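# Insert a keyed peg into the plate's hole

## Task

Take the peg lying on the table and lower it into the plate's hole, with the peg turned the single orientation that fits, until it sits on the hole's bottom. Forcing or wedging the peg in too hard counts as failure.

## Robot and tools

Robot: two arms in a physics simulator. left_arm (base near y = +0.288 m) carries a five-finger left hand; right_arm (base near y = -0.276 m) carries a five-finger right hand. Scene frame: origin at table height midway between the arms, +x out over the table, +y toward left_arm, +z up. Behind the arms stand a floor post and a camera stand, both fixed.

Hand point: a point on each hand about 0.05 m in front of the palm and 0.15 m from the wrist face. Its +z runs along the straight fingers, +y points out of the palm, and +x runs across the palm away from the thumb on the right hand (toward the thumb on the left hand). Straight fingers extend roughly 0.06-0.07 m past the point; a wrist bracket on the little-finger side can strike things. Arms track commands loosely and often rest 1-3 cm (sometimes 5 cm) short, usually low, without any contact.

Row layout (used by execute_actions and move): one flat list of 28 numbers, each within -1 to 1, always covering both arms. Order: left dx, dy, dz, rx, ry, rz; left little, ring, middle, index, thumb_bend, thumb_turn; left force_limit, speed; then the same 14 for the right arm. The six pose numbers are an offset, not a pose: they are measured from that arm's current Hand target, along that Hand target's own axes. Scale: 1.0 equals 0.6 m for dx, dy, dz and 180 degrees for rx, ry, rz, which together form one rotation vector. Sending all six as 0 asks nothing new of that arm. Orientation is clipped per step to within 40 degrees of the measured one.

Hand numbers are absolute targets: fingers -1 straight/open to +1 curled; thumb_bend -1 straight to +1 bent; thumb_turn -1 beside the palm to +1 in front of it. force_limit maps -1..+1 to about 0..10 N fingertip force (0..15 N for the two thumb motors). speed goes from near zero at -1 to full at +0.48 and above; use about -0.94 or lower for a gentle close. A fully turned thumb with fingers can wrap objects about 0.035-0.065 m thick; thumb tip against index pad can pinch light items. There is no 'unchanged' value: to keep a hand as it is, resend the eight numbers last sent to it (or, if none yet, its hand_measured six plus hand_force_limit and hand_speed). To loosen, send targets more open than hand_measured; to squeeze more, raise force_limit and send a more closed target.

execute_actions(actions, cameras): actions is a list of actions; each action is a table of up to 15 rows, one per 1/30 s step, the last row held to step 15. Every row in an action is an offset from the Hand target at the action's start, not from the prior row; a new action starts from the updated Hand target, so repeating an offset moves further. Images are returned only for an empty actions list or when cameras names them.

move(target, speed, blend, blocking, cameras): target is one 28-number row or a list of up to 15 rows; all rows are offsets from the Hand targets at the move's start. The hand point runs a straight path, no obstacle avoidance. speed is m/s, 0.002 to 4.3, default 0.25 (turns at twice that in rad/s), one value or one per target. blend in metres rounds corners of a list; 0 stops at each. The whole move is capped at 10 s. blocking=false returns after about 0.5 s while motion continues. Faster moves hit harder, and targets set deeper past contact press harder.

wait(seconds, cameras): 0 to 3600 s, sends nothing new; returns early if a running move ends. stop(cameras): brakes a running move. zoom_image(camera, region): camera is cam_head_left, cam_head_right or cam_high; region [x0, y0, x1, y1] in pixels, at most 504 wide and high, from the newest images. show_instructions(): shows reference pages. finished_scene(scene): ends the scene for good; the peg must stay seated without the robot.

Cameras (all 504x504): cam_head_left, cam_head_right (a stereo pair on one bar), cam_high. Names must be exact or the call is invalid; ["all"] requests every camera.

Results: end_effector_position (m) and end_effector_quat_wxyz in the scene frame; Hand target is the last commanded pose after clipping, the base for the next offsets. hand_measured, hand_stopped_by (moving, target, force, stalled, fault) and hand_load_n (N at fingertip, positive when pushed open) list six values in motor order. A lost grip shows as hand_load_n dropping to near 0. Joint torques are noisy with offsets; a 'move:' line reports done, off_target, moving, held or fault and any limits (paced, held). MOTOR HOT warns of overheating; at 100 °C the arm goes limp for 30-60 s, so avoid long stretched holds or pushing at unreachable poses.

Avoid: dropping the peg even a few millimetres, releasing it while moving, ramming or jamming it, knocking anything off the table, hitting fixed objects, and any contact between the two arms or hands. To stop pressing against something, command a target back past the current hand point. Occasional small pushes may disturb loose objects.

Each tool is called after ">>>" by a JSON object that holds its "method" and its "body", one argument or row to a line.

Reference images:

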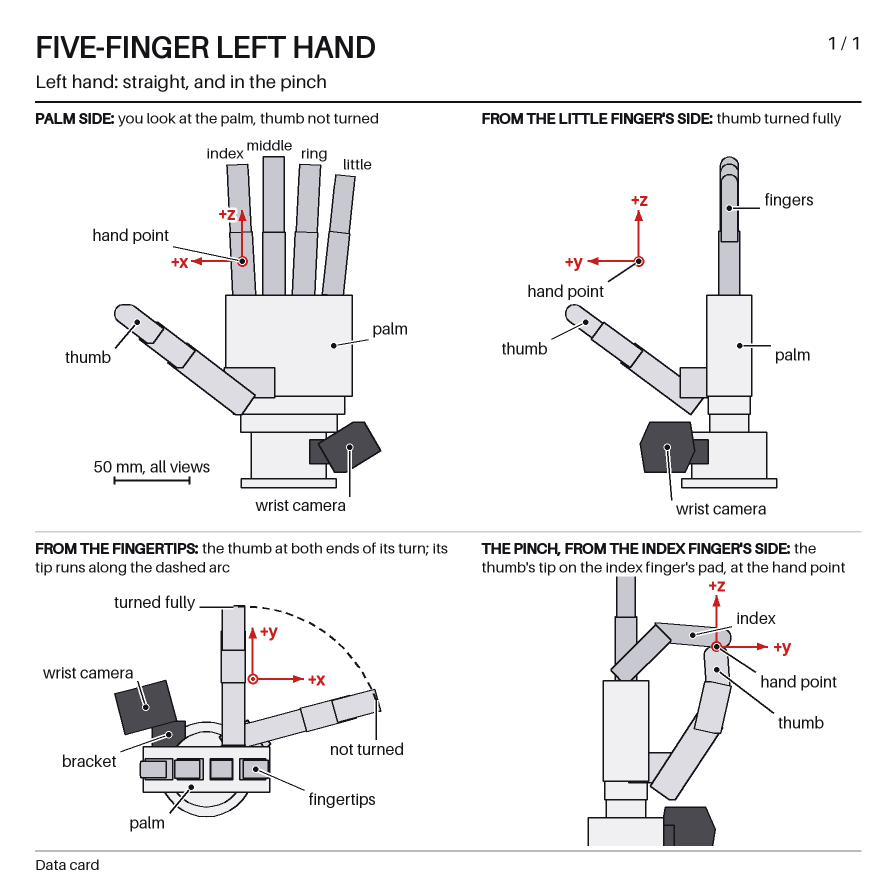

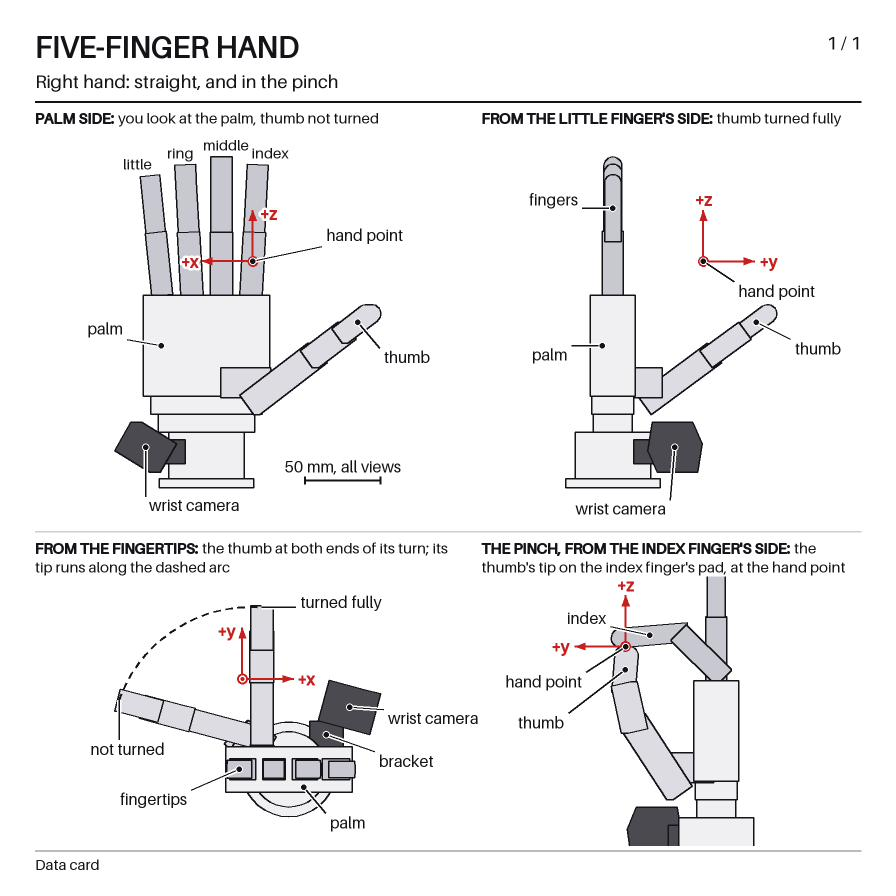

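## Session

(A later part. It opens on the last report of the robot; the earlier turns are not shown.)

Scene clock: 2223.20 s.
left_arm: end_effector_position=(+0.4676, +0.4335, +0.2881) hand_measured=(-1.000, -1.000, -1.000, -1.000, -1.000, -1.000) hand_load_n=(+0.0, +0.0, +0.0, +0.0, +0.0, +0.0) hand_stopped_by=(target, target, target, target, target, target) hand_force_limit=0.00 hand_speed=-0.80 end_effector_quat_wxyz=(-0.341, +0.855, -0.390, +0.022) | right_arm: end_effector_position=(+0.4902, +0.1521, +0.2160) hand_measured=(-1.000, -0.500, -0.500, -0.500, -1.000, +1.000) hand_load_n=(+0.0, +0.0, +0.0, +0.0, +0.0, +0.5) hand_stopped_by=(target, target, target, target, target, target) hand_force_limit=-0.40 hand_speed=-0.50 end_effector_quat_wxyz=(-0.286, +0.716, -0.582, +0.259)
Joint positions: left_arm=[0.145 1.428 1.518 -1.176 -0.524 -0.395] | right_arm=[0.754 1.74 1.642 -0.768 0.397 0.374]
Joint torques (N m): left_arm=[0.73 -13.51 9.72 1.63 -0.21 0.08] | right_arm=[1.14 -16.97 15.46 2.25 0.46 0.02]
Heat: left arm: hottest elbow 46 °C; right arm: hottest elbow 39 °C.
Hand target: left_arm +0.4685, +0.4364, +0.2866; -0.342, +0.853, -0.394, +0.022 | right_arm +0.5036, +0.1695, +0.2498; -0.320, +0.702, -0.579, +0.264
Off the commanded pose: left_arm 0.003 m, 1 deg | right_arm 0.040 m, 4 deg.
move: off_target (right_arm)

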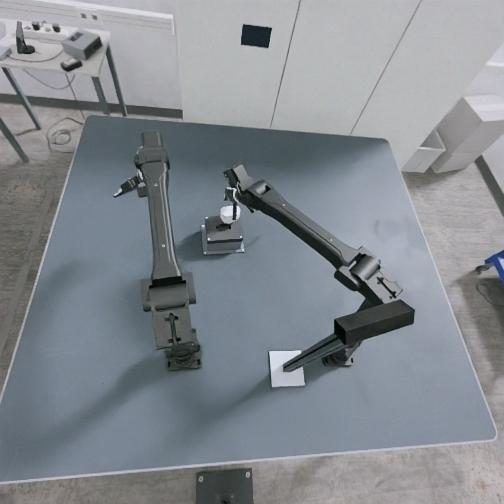

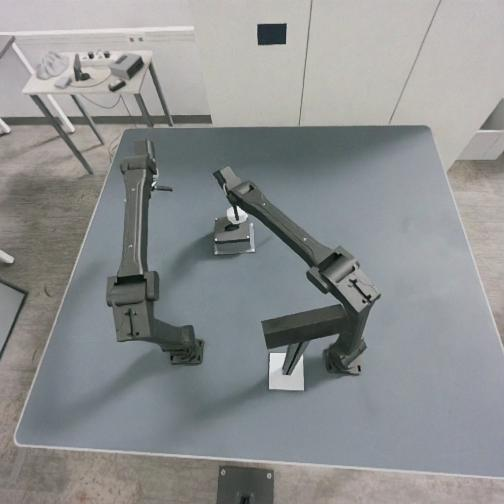

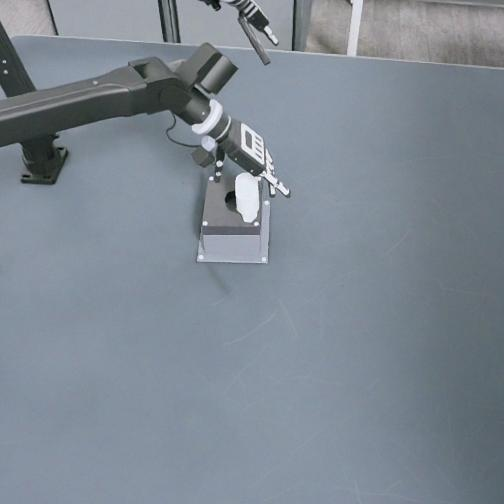

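>>> {"method": "move", "body": {
  "target": [
    [0,0,0,0,0,0,-1,-1,-1,-1,-1,-1,0,-0.8,-0.0217,0.0286,0.0561,0.0139,-0.0084,-0.0073,-1,-0.5,-0.5,-0.5,-1,1,-0.4,-0.5]
  ],
  "speed": 0.08,
  "cameras": ["cam_high", "cam_head_left"]
}}

>>> {"method": "zoom_image", "body": {
  "camera": "cam_high",
  "region": [200, 130, 300, 230]
}}

Scene clock: 2240.07 s.
left_arm: end_effector_position=(+0.4676, +0.4335, +0.2881) hand_measured=(-1.000, -1.000, -1.000, -1.000, -1.000, -1.000) hand_load_n=(+0.0, +0.0, +0.0, +0.0, +0.0, +0.0) hand_stopped_by=(target, target, target, target, target, target) hand_force_limit=0.00 hand_speed=-0.80 end_effector_quat_wxyz=(-0.341, +0.855, -0.390, +0.022) | right_arm: end_effector_position=(+0.5147, +0.1785, +0.2126) hand_measured=(-1.000, -0.500, -0.500, -0.500, -1.000, +1.000) hand_load_n=(+0.0, +0.0, +0.0, +0.0, +0.0, +0.0) hand_stopped_by=(target, target, target, target, target, target) hand_force_limit=-0.40 hand_speed=-0.50 end_effector_quat_wxyz=(-0.333, +0.702, -0.569, +0.269)
Joint positions: left_arm=[0.145 1.428 1.518 -1.176 -0.524 -0.395] | right_arm=[0.76 1.778 1.642 -0.622 0.397 0.352]
Joint torques (N m): left_arm=[0.67 -13.51 9.72 1.63 -0.21 0.08] | right_arm=[1.08 -17.49 10.33 2.59 0.28 -0.11]
Heat: left arm: hottest elbow 46 °C; right arm: hottest elbow 39 °C.
Hand target: left_arm +0.4685, +0.4364, +0.2866; -0.342, +0.853, -0.394, +0.022 | right_arm +0.5151, +0.1849, +0.2148; -0.340, +0.705, -0.561, +0.271
Off the commanded pose: left_arm 0.003 m, 1 deg | right_arm 0.007 m, 1 deg.
move: done
Images, in order (width x height): cam_head_left 504x504, cam_high 504x504.

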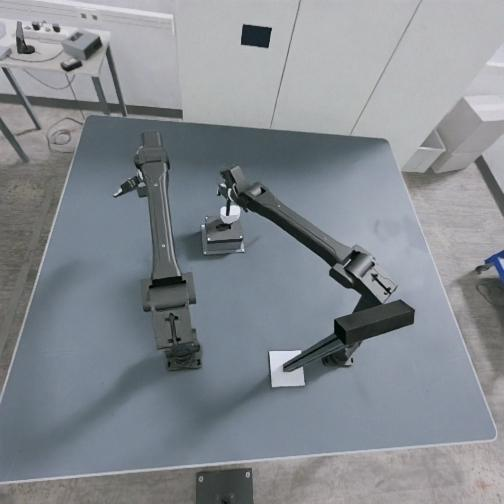

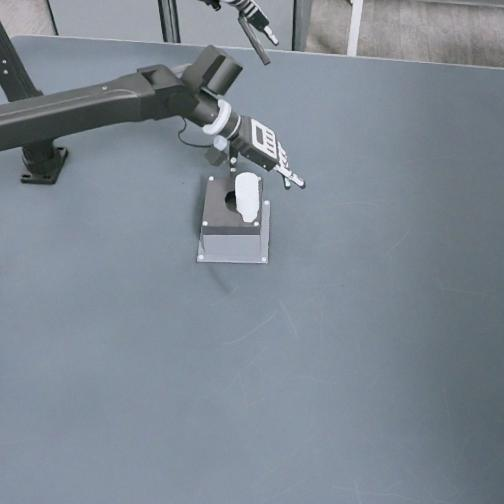

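Scaled by 5.040.

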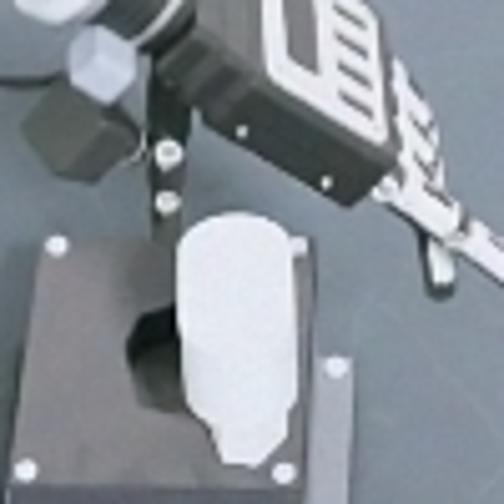

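>>> {"method": "move", "body": {
  "target": [
    [0,0,0,0,0,0,-1,-1,-1,-1,-1,-1,0,-0.8,0.0113,0.0517,0.0148,-0.008,0.004,0.0036,-1,-0.5,-0.5,-0.5,-1,1,-0.4,-0.5]
  ],
  "speed": 0.06,
  "cameras": ["cam_high", "cam_head_left"]
}}

>>> {"method": "zoom_image", "body": {
  "camera": "cam_high",
  "region": [200, 130, 300, 230]
}}

Scene clock: 2256.63 s.
left_arm: end_effector_position=(+0.4676, +0.4335, +0.2881) hand_measured=(-1.000, -1.000, -1.000, -1.000, -1.000, -1.000) hand_load_n=(+0.0, +0.0, +0.0, -0.5, +0.0, -0.5) hand_stopped_by=(target, target, target, target, target, target) hand_force_limit=0.00 hand_speed=-0.80 end_effector_quat_wxyz=(-0.341, +0.855, -0.390, +0.022) | right_arm: end_effector_position=(+0.5052, +0.1699, +0.1782) hand_measured=(-1.000, -0.500, -0.500, -0.500, -1.000, +1.000) hand_load_n=(+0.0, +0.0, +0.0, -0.5, +0.0, +0.0) hand_stopped_by=(target, target, target, target, target, target) hand_force_limit=-0.40 hand_speed=-0.50 end_effector_quat_wxyz=(-0.317, +0.710, -0.570, +0.266)
Joint positions: left_arm=[0.145 1.428 1.518 -1.176 -0.524 -0.395] | right_arm=[0.76 1.778 1.565 -0.58 0.397 0.352]
Joint torques (N m): left_arm=[0.73 -13.51 9.72 1.63 -0.21 0.07] | right_arm=[1.08 -18.08 9.65 2.52 0.38 0.08]
Heat: left arm: hottest elbow 46 °C; right arm: hottest elbow 38 °C.
Hand target: left_arm +0.4685, +0.4364, +0.2866; -0.342, +0.853, -0.394, +0.022 | right_arm +0.5046, +0.1755, +0.1850; -0.329, +0.704, -0.570, +0.266
Off the commanded pose: left_arm 0.003 m, 1 deg | right_arm 0.009 m, 2 deg.
move: done
Images, in order (width x height): cam_head_left 504x504, cam_high 504x504.

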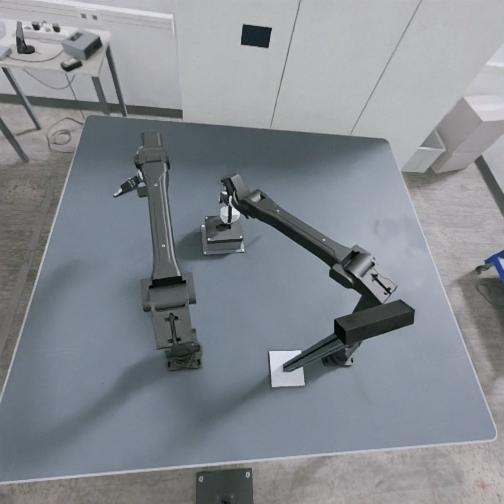

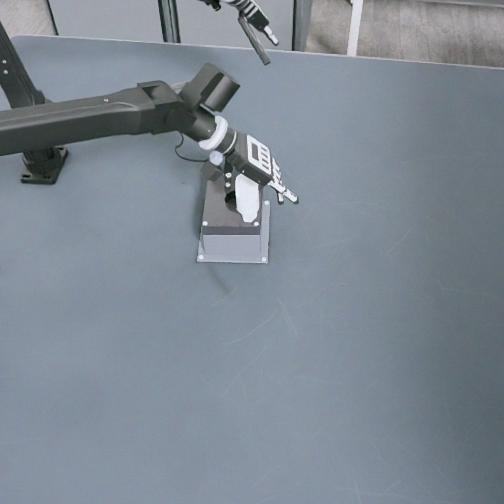

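Scaled by 5.040.

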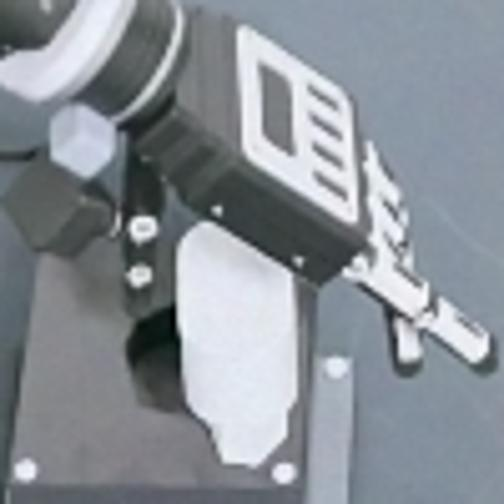

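>>> {"method": "zoom_image", "body": {
  "camera": "cam_high",
  "region": [205, 150, 255, 200]
}}

>>> {"method": "zoom_image", "body": {
  "camera": "cam_high",
  "region": [255, 165, 305, 215]
}}

>>> {"method": "zoom_image", "body": {
  "camera": "cam_head_left",
  "region": [195, 165, 270, 240]
}}

Scaled by 10.080.

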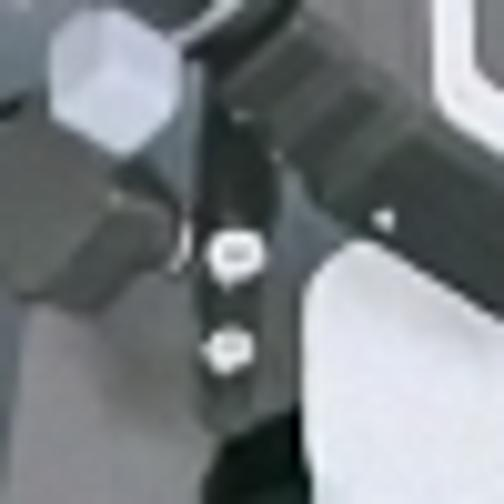

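Scaled by 10.080.

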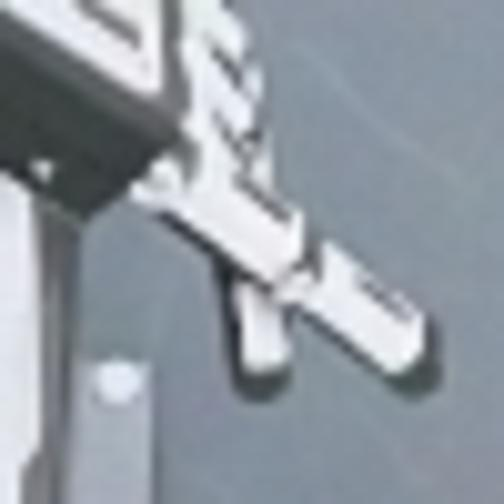

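Scaled by 6.720.

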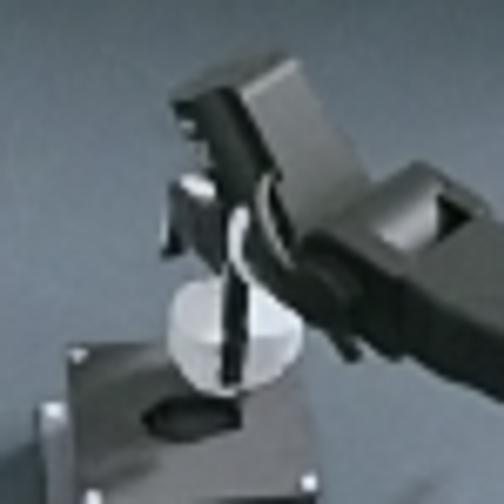

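>>> {"method": "move", "body": {
  "target": [
    [0,0,0,0,0,0,-1,-1,-1,-1,-1,-1,0,-0.8,0,0.0182,0.0042,0,0,0,-1,-0.5,-0.5,-0.5,-1,1,-0.4,-0.5]
  ],
  "speed": 0.04,
  "cameras": ["cam_high"]
}}

>>> {"method": "zoom_image", "body": {
  "camera": "cam_high",
  "region": [210, 150, 300, 240]
}}

Scene clock: 2376.70 s.
left_arm: end_effector_position=(+0.4676, +0.4335, +0.2881) hand_measured=(-1.000, -1.000, -1.000, -1.000, -1.000, -1.000) hand_load_n=(+0.0, +0.0, +0.0, +0.0, -0.5, -0.5) hand_stopped_by=(target, target, target, target, target, target) hand_force_limit=0.00 hand_speed=-0.80 end_effector_quat_wxyz=(-0.341, +0.855, -0.390, +0.022) | right_arm: end_effector_position=(+0.5003, +0.1687, +0.1644) hand_measured=(-1.000, -0.500, -0.500, -0.500, -1.000, +1.000) hand_load_n=(+0.0, +0.0, +0.0, +0.0, +0.0, +0.0) hand_stopped_by=(target, target, target, target, target, target) hand_force_limit=-0.40 hand_speed=-0.50 end_effector_quat_wxyz=(-0.314, +0.712, -0.569, +0.266)
Joint positions: left_arm=[0.145 1.428 1.518 -1.176 -0.524 -0.395] | right_arm=[0.764 1.778 1.531 -0.553 0.398 0.352]
Joint torques (N m): left_arm=[0.73 -13.45 9.7 1.62 -0.21 0.07] | right_arm=[1.14 -18.37 9.59 2.39 0.45 0.11]
Heat: left arm: hottest elbow 46 °C; right arm: hottest elbow 39 °C.
Hand target: left_arm +0.4685, +0.4364, +0.2866; -0.342, +0.853, -0.394, +0.022 | right_arm +0.4996, +0.1746, +0.1750; -0.329, +0.704, -0.570, +0.266
Off the commanded pose: left_arm 0.003 m, 1 deg | right_arm 0.012 m, 2 deg.
move: off_target (right_arm)

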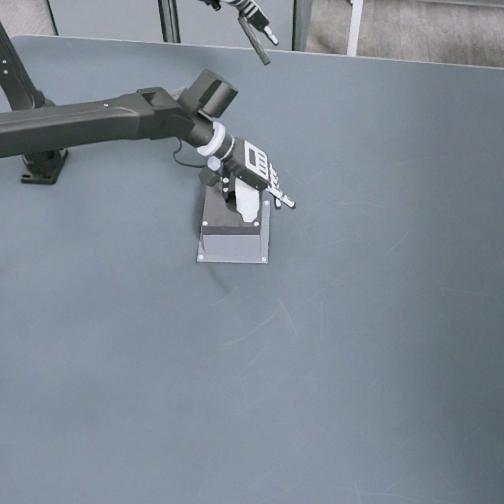

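Scaled by 5.600.

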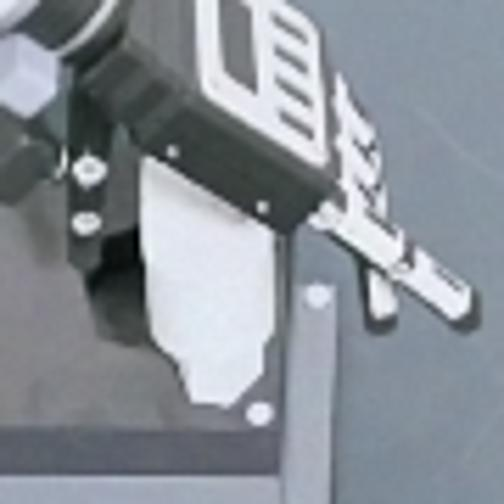

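>>> {"method": "move", "body": {
  "target": [
    [0,0,0,0,0,0,-1,-1,-1,-1,-1,-1,0,-0.8,0,0,0,0,0,0,-1,-0.15,-0.15,-0.15,-1,1,-0.7,-0.9]
  ],
  "cameras": ["cam_high"]
}}

>>> {"method": "zoom_image", "body": {
  "camera": "cam_high",
  "region": [210, 150, 300, 240]
}}

Scene clock: 2397.57 s.
left_arm: end_effector_position=(+0.4676, +0.4335, +0.2881) hand_measured=(-1.000, -1.000, -1.000, -1.000, -1.000, -1.000) hand_load_n=(-0.5, -0.5, +0.0, +0.0, -0.5, +0.0) hand_stopped_by=(target, target, target, target, target, target) hand_force_limit=0.00 hand_speed=-0.80 end_effector_quat_wxyz=(-0.341, +0.855, -0.390, +0.022) | right_arm: end_effector_position=(+0.5003, +0.1687, +0.1644) hand_measured=(-1.000, -0.150, -0.150, -0.150, -1.000, +1.000) hand_load_n=(+0.0, +0.0, +0.0, +0.0, +0.0, +0.0) hand_stopped_by=(target, target, target, target, target, target) hand_force_limit=-0.70 hand_speed=-0.90 end_effector_quat_wxyz=(-0.314, +0.712, -0.569, +0.266)
Joint positions: left_arm=[0.145 1.428 1.518 -1.176 -0.524 -0.395] | right_arm=[0.764 1.778 1.531 -0.553 0.398 0.352]
Joint torques (N m): left_arm=[0.73 -13.45 9.73 1.62 -0.21 0.07] | right_arm=[1.08 -18.43 9.58 2.5 0.45 0.1]
Heat: left arm: hottest elbow 46 °C; right arm: hottest elbow 39 °C.
Hand target: left_arm +0.4685, +0.4364, +0.2866; -0.342, +0.853, -0.394, +0.022 | right_arm +0.4996, +0.1746, +0.1750; -0.329, +0.704, -0.570, +0.266
Off the commanded pose: left_arm 0.003 m, 1 deg | right_arm 0.012 m, 2 deg.
move: done

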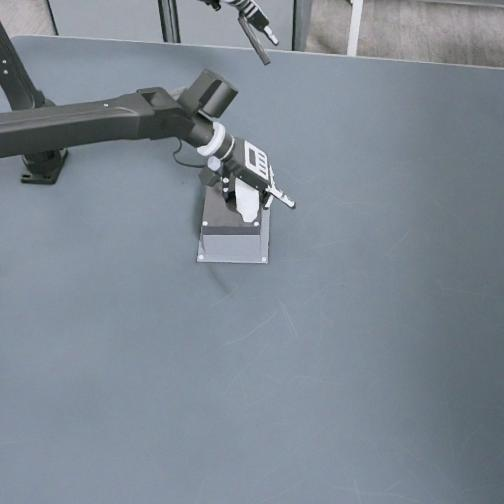

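Scaled by 5.600.

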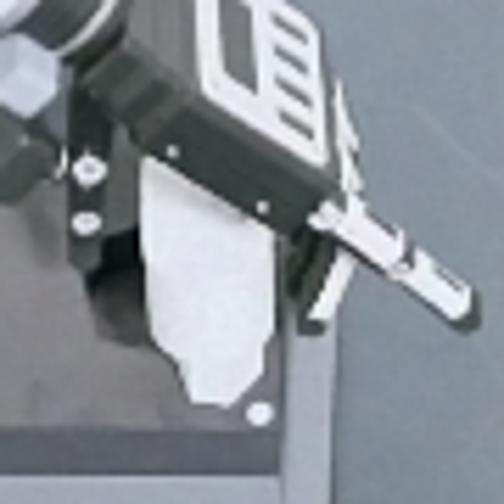

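>>> {"method": "move", "body": {
  "target": [
    [0,0,0,0,0,0,-1,-1,-1,-1,-1,-1,0,-0.8,0,0,0,0,0,0,-1,-0.03,-0.03,-0.03,-1,1,-0.75,-0.93]
  ],
  "cameras": ["cam_high"]
}}

>>> {"method": "zoom_image", "body": {
  "camera": "cam_high",
  "region": [210, 150, 300, 240]
}}

Scene clock: 2404.73 s.
left_arm: end_effector_position=(+0.4676, +0.4335, +0.2881) hand_measured=(-1.000, -1.000, -1.000, -1.000, -1.000, -1.000) hand_load_n=(+0.0, +0.0, +0.0, +0.0, -0.5, +0.0) hand_stopped_by=(target, target, target, target, target, target) hand_force_limit=0.00 hand_speed=-0.80 end_effector_quat_wxyz=(-0.341, +0.855, -0.390, +0.022) | right_arm: end_effector_position=(+0.5009, +0.1691, +0.1649) hand_measured=(-1.000, -0.030, -0.030, -0.030, -1.000, +1.000) hand_load_n=(+0.0, +0.0, +0.5, +0.0, +0.0, +0.0) hand_stopped_by=(target, target, target, target, target, target) hand_force_limit=-0.75 hand_speed=-0.93 end_effector_quat_wxyz=(-0.316, +0.711, -0.569, +0.266)
Joint positions: left_arm=[0.145 1.428 1.518 -1.176 -0.524 -0.395] | right_arm=[0.764 1.778 1.531 -0.55 0.399 0.352]
Joint torques (N m): left_arm=[0.73 -13.51 9.72 1.63 -0.21 0.07] | right_arm=[1.14 -18.37 9.59 2.35 0.42 0.1]
Heat: left arm: hottest elbow 46 °C; right arm: hottest elbow 39 °C.
Hand target: left_arm +0.4685, +0.4364, +0.2866; -0.342, +0.853, -0.394, +0.022 | right_arm +0.4995, +0.1745, +0.1749; -0.329, +0.704, -0.570, +0.266
Off the commanded pose: left_arm 0.003 m, 1 deg | right_arm 0.012 m, 2 deg.
move: done

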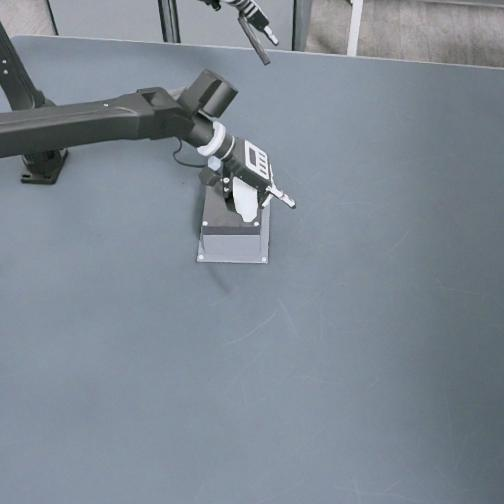

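Scaled by 5.600.

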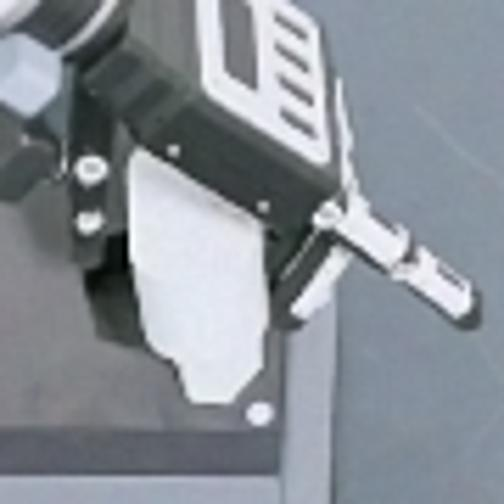

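>>> {"method": "move", "body": {
  "target": [
    [0,0,0,0,0,0,-1,-1,-1,-1,-1,-1,0,-0.8,0,0,0,0,0,0,-1,-0.03,-0.03,-0.03,-0.2,1,-0.7,-0.93]
  ],
  "cameras": ["cam_high"]
}}

>>> {"method": "zoom_image", "body": {
  "camera": "cam_high",
  "region": [210, 150, 300, 240]
}}

Scene clock: 2419.57 s.
left_arm: end_effector_position=(+0.4676, +0.4335, +0.2881) hand_measured=(-1.000, -1.000, -1.000, -1.000, -1.000, -1.000) hand_load_n=(+0.0, +0.0, -0.5, +0.0, +0.0, +0.0) hand_stopped_by=(target, target, target, target, target, target) hand_force_limit=0.00 hand_speed=-0.80 end_effector_quat_wxyz=(-0.341, +0.855, -0.390, +0.022) | right_arm: end_effector_position=(+0.5009, +0.1691, +0.1649) hand_measured=(-1.000, -0.030, -0.030, -0.030, -0.732, +1.000) hand_load_n=(+0.0, +0.0, +2.5, +0.0, +2.5, +0.5) hand_stopped_by=(target, target, target, target, force, target) hand_force_limit=-0.70 hand_speed=-0.93 end_effector_quat_wxyz=(-0.316, +0.711, -0.569, +0.266)
Joint positions: left_arm=[0.145 1.428 1.518 -1.176 -0.524 -0.395] | right_arm=[0.764 1.778 1.531 -0.55 0.399 0.352]
Joint torques (N m): left_arm=[0.79 -13.57 9.73 1.62 -0.21 0.08] | right_arm=[1.14 -18.37 9.58 2.35 0.42 0.1]
Heat: left arm: hottest elbow 46 °C; right arm: hottest elbow 39 °C.
Hand target: left_arm +0.4685, +0.4364, +0.2866; -0.342, +0.853, -0.394, +0.022 | right_arm +0.4996, +0.1745, +0.1749; -0.329, +0.704, -0.570, +0.266
Off the commanded pose: left_arm 0.003 m, 1 deg | right_arm 0.011 m, 2 deg.
move: done

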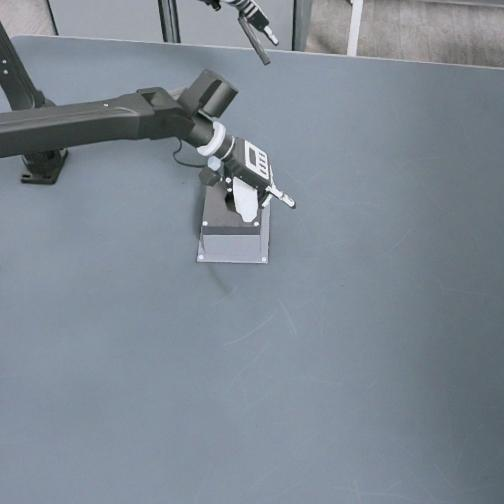

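Scaled by 5.600.

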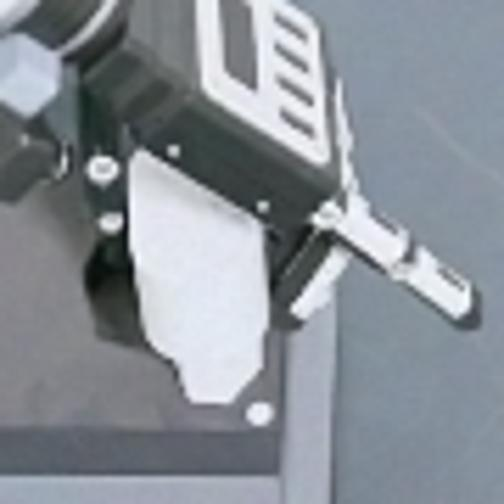

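>>> {"method": "move", "body": {
  "target": [
    [0,0,0,0,0,0,-1,-1,-1,-1,-1,-1,0,-0.8,0,0,0,0,0,0,-1,0.2,-0.03,0.2,-0.2,1,-0.6,-0.95]
  ],
  "cameras": ["cam_high"]
}}

>>> {"method": "zoom_image", "body": {
  "camera": "cam_high",
  "region": [210, 150, 300, 240]
}}

Scene clock: 2427.80 s.
left_arm: end_effector_position=(+0.4676, +0.4335, +0.2881) hand_measured=(-1.000, -1.000, -1.000, -1.000, -1.000, -1.000) hand_load_n=(+0.0, +0.0, +0.0, -0.5, +0.0, -0.5) hand_stopped_by=(target, target, target, target, target, target) hand_force_limit=0.00 hand_speed=-0.80 end_effector_quat_wxyz=(-0.341, +0.855, -0.390, +0.022) | right_arm: end_effector_position=(+0.5009, +0.1691, +0.1649) hand_measured=(-1.000, +0.006, -0.030, +0.016, -0.732, +1.000) hand_load_n=(+0.0, +1.5, +1.0, +2.0, +4.0, +1.0) hand_stopped_by=(target, force, target, force, force, target) hand_force_limit=-0.60 hand_speed=-0.95 end_effector_quat_wxyz=(-0.316, +0.711, -0.569, +0.266)
Joint positions: left_arm=[0.145 1.428 1.518 -1.176 -0.524 -0.395] | right_arm=[0.764 1.778 1.531 -0.55 0.399 0.352]
Joint torques (N m): left_arm=[0.73 -13.45 9.73 1.62 -0.21 0.08] | right_arm=[1.08 -18.37 9.59 2.36 0.43 0.11]
Heat: left arm: hottest elbow 46 °C; right arm: hottest elbow 39 °C.
Hand target: left_arm +0.4685, +0.4364, +0.2866; -0.342, +0.853, -0.394, +0.022 | right_arm +0.4995, +0.1745, +0.1749; -0.329, +0.704, -0.570, +0.266
Off the commanded pose: left_arm 0.003 m, 1 deg | right_arm 0.011 m, 2 deg.
move: done

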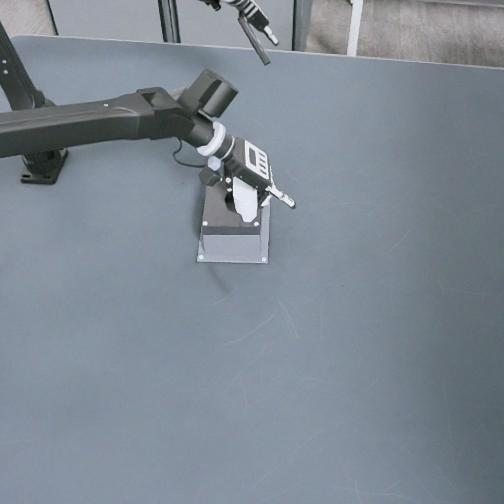

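Scaled by 5.600.

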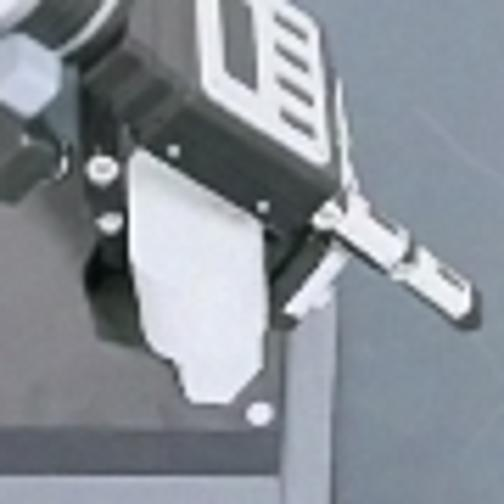

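>>> {"method": "move", "body": {
  "target": [
    [0,0,0,0,0,0,-1,-1,-1,-1,-1,-1,0,-0.8,0,0,0,0,0,0,-1,0.25,0.25,0.25,-0.2,1,-0.3,-0.94]
  ],
  "cameras": ["cam_high"]
}}

>>> {"method": "zoom_image", "body": {
  "camera": "cam_high",
  "region": [210, 150, 300, 240]
}}

Scene clock: 2435.87 s.
left_arm: end_effector_position=(+0.4676, +0.4335, +0.2881) hand_measured=(-1.000, -1.000, -1.000, -1.000, -1.000, -1.000) hand_load_n=(+0.0, +0.0, +0.0, -0.5, +0.0, +0.0) hand_stopped_by=(target, target, target, target, target, target) hand_force_limit=0.00 hand_speed=-0.80 end_effector_quat_wxyz=(-0.341, +0.855, -0.390, +0.022) | right_arm: end_effector_position=(+0.5009, +0.1690, +0.1649) hand_measured=(-1.000, +0.022, -0.016, +0.032, -0.732, +1.000) hand_load_n=(+0.0, +3.5, +3.5, +4.0, +6.0, +1.5) hand_stopped_by=(target, force, force, force, force, target) hand_force_limit=-0.30 hand_speed=-0.94 end_effector_quat_wxyz=(-0.316, +0.711, -0.569, +0.266)
Joint positions: left_arm=[0.145 1.428 1.518 -1.176 -0.524 -0.395] | right_arm=[0.764 1.778 1.531 -0.55 0.399 0.352]
Joint torques (N m): left_arm=[0.73 -13.51 9.72 1.62 -0.21 0.08] | right_arm=[1.14 -18.32 9.59 2.36 0.41 0.11]
Heat: left arm: hottest elbow 46 °C; right arm: hottest elbow 39 °C.
Hand target: left_arm +0.4685, +0.4364, +0.2866; -0.342, +0.853, -0.394, +0.022 | right_arm +0.4996, +0.1745, +0.1749; -0.329, +0.704, -0.570, +0.266
Off the commanded pose: left_arm 0.003 m, 1 deg | right_arm 0.012 m, 2 deg.
move: done

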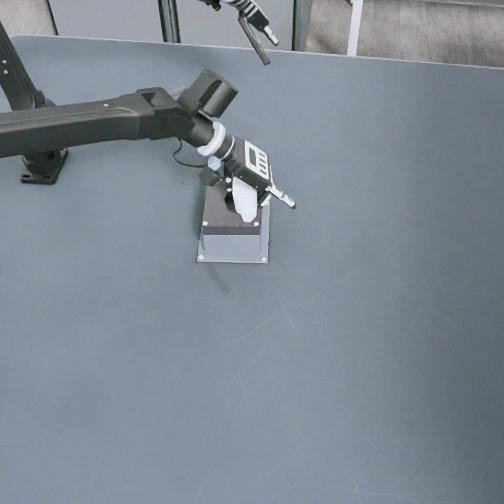

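Scaled by 5.600.

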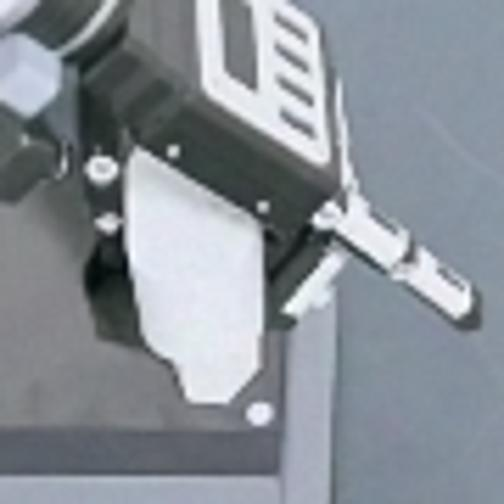

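>>> {"method": "move", "body": {
  "target": [
    [0,0,0,0,0,0,-1,-1,-1,-1,-1,-1,0,-0.8,0,0,0,0,0,0,-1,0.3,0.3,0.3,-0.2,1,-0.1,-0.94]
  ],
  "cameras": []
}}

Scene clock: 2445.13 s.
left_arm: end_effector_position=(+0.4676, +0.4335, +0.2881) hand_measured=(-1.000, -1.000, -1.000, -1.000, -1.000, -1.000) hand_load_n=(+0.0, +0.0, +0.0, +0.0, +0.0, +0.0) hand_stopped_by=(target, target, target, target, target, target) hand_force_limit=0.00 hand_speed=-0.80 end_effector_quat_wxyz=(-0.341, +0.855, -0.390, +0.022) | right_arm: end_effector_position=(+0.5009, +0.1690, +0.1649) hand_measured=(-1.000, +0.030, -0.010, +0.036, -0.732, +1.000) hand_load_n=(+0.0, +5.5, +4.5, +4.5, +6.5, +2.5) hand_stopped_by=(target, force, force, force, force, target) hand_force_limit=-0.10 hand_speed=-0.94 end_effector_quat_wxyz=(-0.316, +0.711, -0.569, +0.266)
Joint positions: left_arm=[0.145 1.428 1.518 -1.176 -0.524 -0.395] | right_arm=[0.764 1.778 1.531 -0.55 0.399 0.352]
Joint torques (N m): left_arm=[0.67 -13.51 9.72 1.63 -0.21 0.08] | right_arm=[1.14 -18.37 9.58 2.36 0.41 0.1]
Heat: left arm: hottest elbow 46 °C; right arm: hottest elbow 38 °C.
Hand target: left_arm +0.4685, +0.4364, +0.2866; -0.342, +0.853, -0.394, +0.022 | right_arm +0.4995, +0.1745, +0.1749; -0.329, +0.704, -0.570, +0.266
Off the commanded pose: left_arm 0.003 m, 1 deg | right_arm 0.012 m, 2 deg.
move: done

>>> {"method": "move", "body": {
  "target": [
    [0,0,0,0,0,0,-1,-1,-1,-1,-1,-1,0,-0.8,0,-0.0383,-0.0321,0,0,0,-1,0.3,0.3,0.3,-0.2,1,-0.1,-0.94]
  ],
  "speed": 0.05,
  "cameras": ["all"]
}}

>>> {"method": "zoom_image", "body": {
  "camera": "cam_high",
  "region": [200, 150, 290, 240]
}}

>>> {"method": "zoom_image", "body": {
  "camera": "cam_head_right",
  "region": [190, 180, 280, 270]
}}

Scene clock: 2458.43 s.
left_arm: end_effector_position=(+0.4676, +0.4335, +0.2881) hand_measured=(-1.000, -1.000, -1.000, -1.000, -1.000, -1.000) hand_load_n=(+0.0, +0.0, +0.0, +0.0, +0.0, -0.5) hand_stopped_by=(target, target, target, target, target, target) hand_force_limit=0.00 hand_speed=-0.80 end_effector_quat_wxyz=(-0.341, +0.855, -0.390, +0.022) | right_arm: end_effector_position=(+0.4931, +0.1621, +0.1626) hand_measured=(-1.000, +0.030, -0.010, +0.036, -0.732, +1.000) hand_load_n=(+0.0, +5.5, +4.5, +5.0, +6.5, +2.5) hand_stopped_by=(target, force, force, force, force, target) hand_force_limit=-0.10 hand_speed=-0.94 end_effector_quat_wxyz=(-0.299, +0.718, -0.571, +0.263)
Joint positions: left_arm=[0.145 1.428 1.518 -1.176 -0.524 -0.395] | right_arm=[0.764 1.771 1.531 -0.595 0.399 0.356]
Joint torques (N m): left_arm=[0.73 -13.51 9.7 1.62 -0.21 0.08] | right_arm=[1.14 -19.19 14.26 1.29 0.41 0.06]
Heat: left arm: hottest elbow 47 °C; right arm: hottest elbow 39 °C.
Hand target: left_arm +0.4685, +0.4364, +0.2866; -0.342, +0.853, -0.394, +0.022 | right_arm +0.4995, +0.1745, +0.2049; -0.329, +0.704, -0.570, +0.266
Off the commanded pose: left_arm 0.003 m, 1 deg | right_arm 0.045 m, 4 deg.
move: off_target (right_arm)

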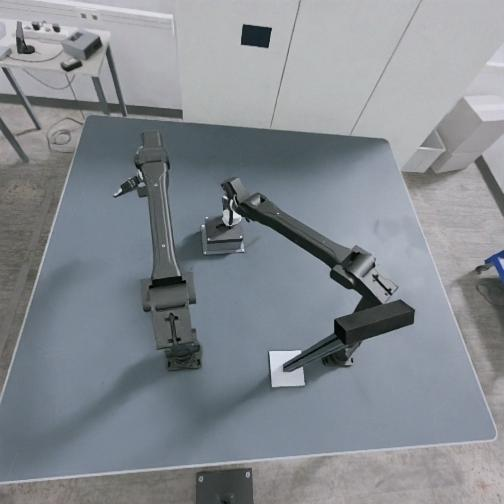

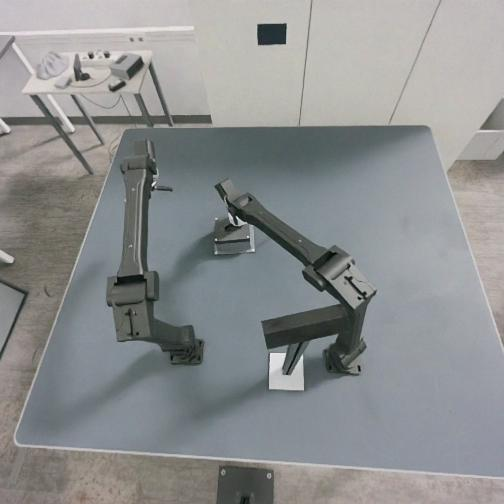

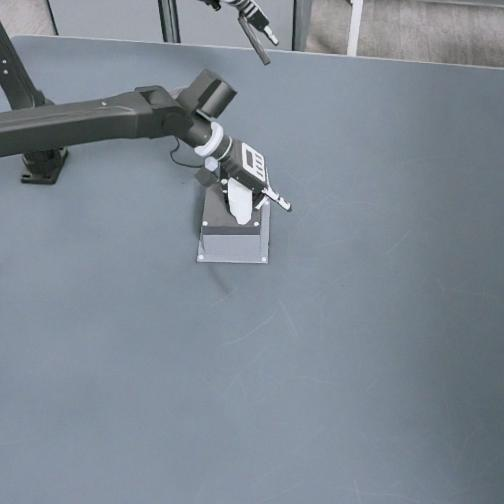

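Scaled by 5.600.

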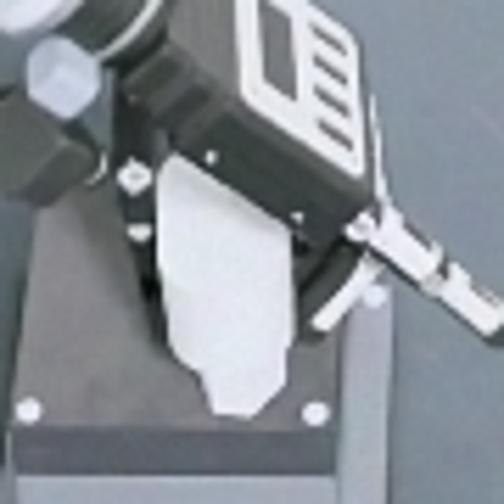

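Scaled by 5.600.

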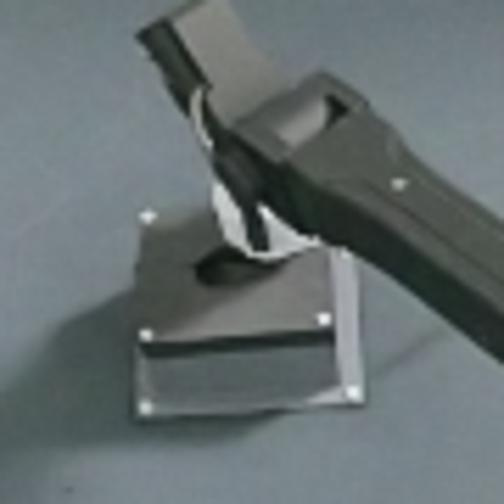

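>>> {"method": "move", "body": {
  "target": [
    [0,0,0,0,0,0,-1,-1,-1,-1,-1,-1,0,-0.8,0,-0.0192,-0.016,0,0,0,-1,0.3,0.3,0.3,-0.2,1,-0.1,-0.94]
  ],
  "speed": 0.05,
  "cameras": []
}}

Scene clock: 2476.17 s.
left_arm: end_effector_position=(+0.4676, +0.4335, +0.2881) hand_measured=(-1.000, -1.000, -1.000, -1.000, -1.000, -1.000) hand_load_n=(+0.0, +0.0, +0.0, +0.0, -0.5, +0.0) hand_stopped_by=(target, target, target, target, target, target) hand_force_limit=0.00 hand_speed=-0.80 end_effector_quat_wxyz=(-0.341, +0.855, -0.390, +0.022) | right_arm: end_effector_position=(+0.4881, +0.1576, +0.1628) hand_measured=(-1.000, +0.030, -0.010, +0.036, -0.732, +1.000) hand_load_n=(+0.0, +5.0, +4.0, +5.0, +6.5, +2.5) hand_stopped_by=(target, force, force, force, force, target) hand_force_limit=-0.10 hand_speed=-0.94 end_effector_quat_wxyz=(-0.285, +0.724, -0.572, +0.261)
Joint positions: left_arm=[0.145 1.428 1.518 -1.176 -0.524 -0.395] | right_arm=[0.764 1.77 1.541 -0.637 0.399 0.356]
Joint torques (N m): left_arm=[0.73 -13.51 9.72 1.62 -0.21 0.08] | right_arm=[1.14 -19.9 15.66 1.47 0.41 0.06]
Heat: left arm: hottest elbow 47 °C; right arm: hottest elbow 41 °C.
Hand target: left_arm +0.4685, +0.4364, +0.2866; -0.342, +0.853, -0.394, +0.022 | right_arm +0.4996, +0.1745, +0.2200; -0.329, +0.704, -0.570, +0.266
Off the commanded pose: left_arm 0.003 m, 1 deg | right_arm 0.061 m, 6 deg.
move: off_target (right_arm)

>>> {"method": "move", "body": {
  "target": [
    [0,0,0,0,0,0,-1,-1,-1,-1,-1,-1,0,-0.8,0,-0.0256,-0.0214,0,0,0,-1,0.3,0.3,0.3,-0.2,1,-0.1,-0.94]
  ],
  "speed": 0.05,
  "cameras": ["all"]
}}

>>> {"method": "zoom_image", "body": {
  "camera": "cam_high",
  "region": [200, 150, 290, 240]
}}

Scene clock: 2486.60 s.
left_arm: end_effector_position=(+0.4676, +0.4335, +0.2881) hand_measured=(-1.000, -1.000, -1.000, -1.000, -1.000, -1.000) hand_load_n=(+0.0, +0.0, +0.0, +0.0, -0.5, +0.0) hand_stopped_by=(target, target, target, target, target, target) hand_force_limit=0.00 hand_speed=-0.80 end_effector_quat_wxyz=(-0.341, +0.855, -0.390, +0.022) | right_arm: end_effector_position=(+0.4879, +0.1574, +0.1786) hand_measured=(-1.000, +0.030, -0.010, +0.036, -0.734, +1.000) hand_load_n=(+0.0, +5.0, +4.0, +4.5, +6.5, +2.5) hand_stopped_by=(target, force, force, force, force, target) hand_force_limit=-0.10 hand_speed=-0.94 end_effector_quat_wxyz=(-0.281, +0.725, -0.572, +0.260)
Joint positions: left_arm=[0.145 1.428 1.518 -1.176 -0.524 -0.395] | right_arm=[0.764 1.765 1.581 -0.69 0.399 0.356]
Joint torques (N m): left_arm=[0.73 -13.51 9.72 1.62 -0.21 0.08] | right_arm=[1.08 -20.13 16.12 1.46 0.41 0.07]
Heat: left arm: hottest elbow 47 °C; right arm: hottest elbow 41 °C.
Hand target: left_arm +0.4685, +0.4364, +0.2866; -0.342, +0.853, -0.394, +0.022 | right_arm +0.4996, +0.1745, +0.2399; -0.329, +0.704, -0.570, +0.266
Off the commanded pose: left_arm 0.003 m, 1 deg | right_arm 0.065 m, 6 deg.
move: off_target (right_arm)

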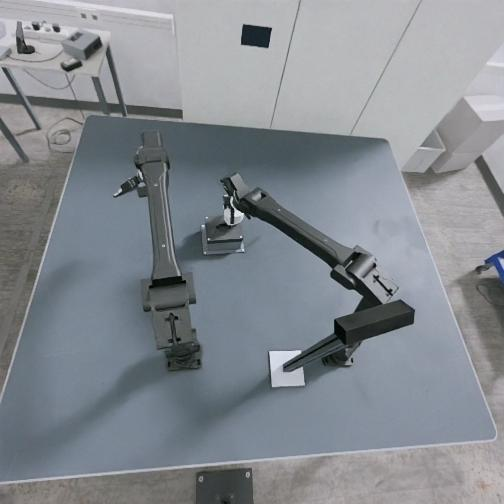

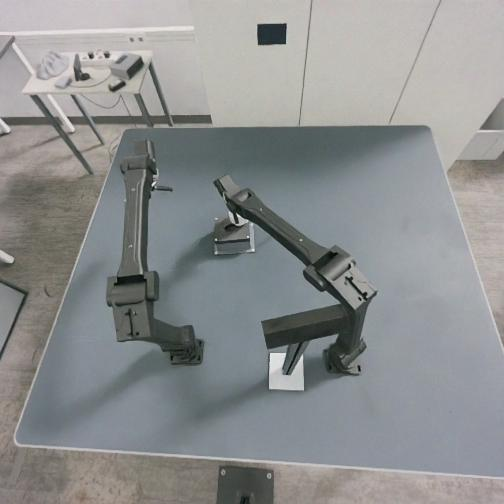

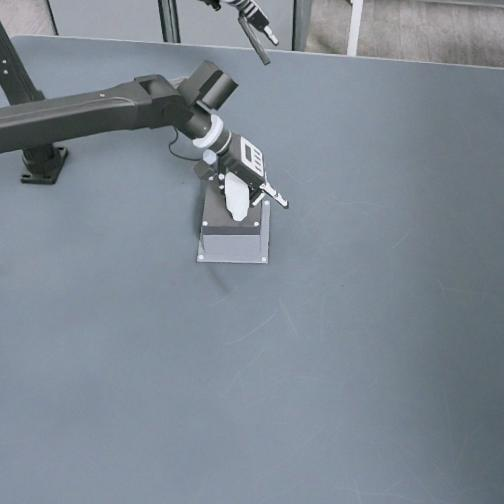

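Scaled by 5.600.

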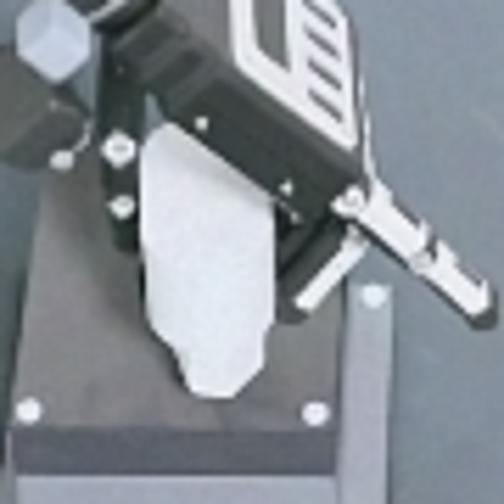

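>>> {"method": "zoom_image", "body": {
  "camera": "cam_high",
  "region": [215, 165, 265, 225]
}}

>>> {"method": "zoom_image", "body": {
  "camera": "cam_head_right",
  "region": [205, 190, 265, 250]
}}

>>> {"method": "zoom_image", "body": {
  "camera": "cam_head_left",
  "region": [195, 185, 255, 245]
}}

Scaled by 8.400.

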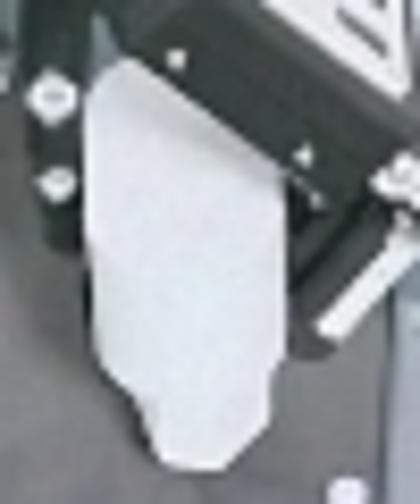

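Scaled by 8.400.

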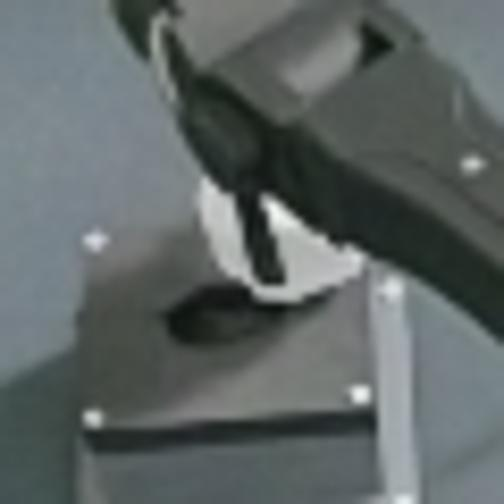

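Scaled by 8.400.

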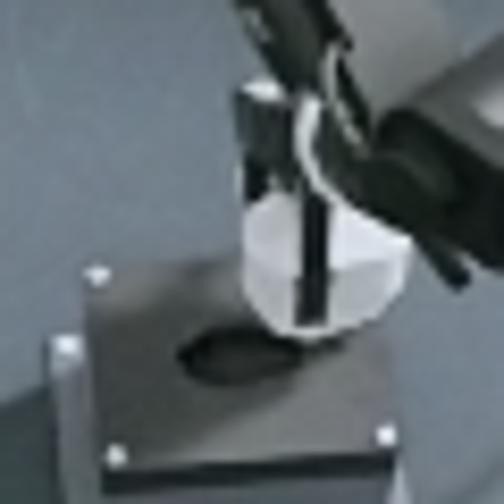

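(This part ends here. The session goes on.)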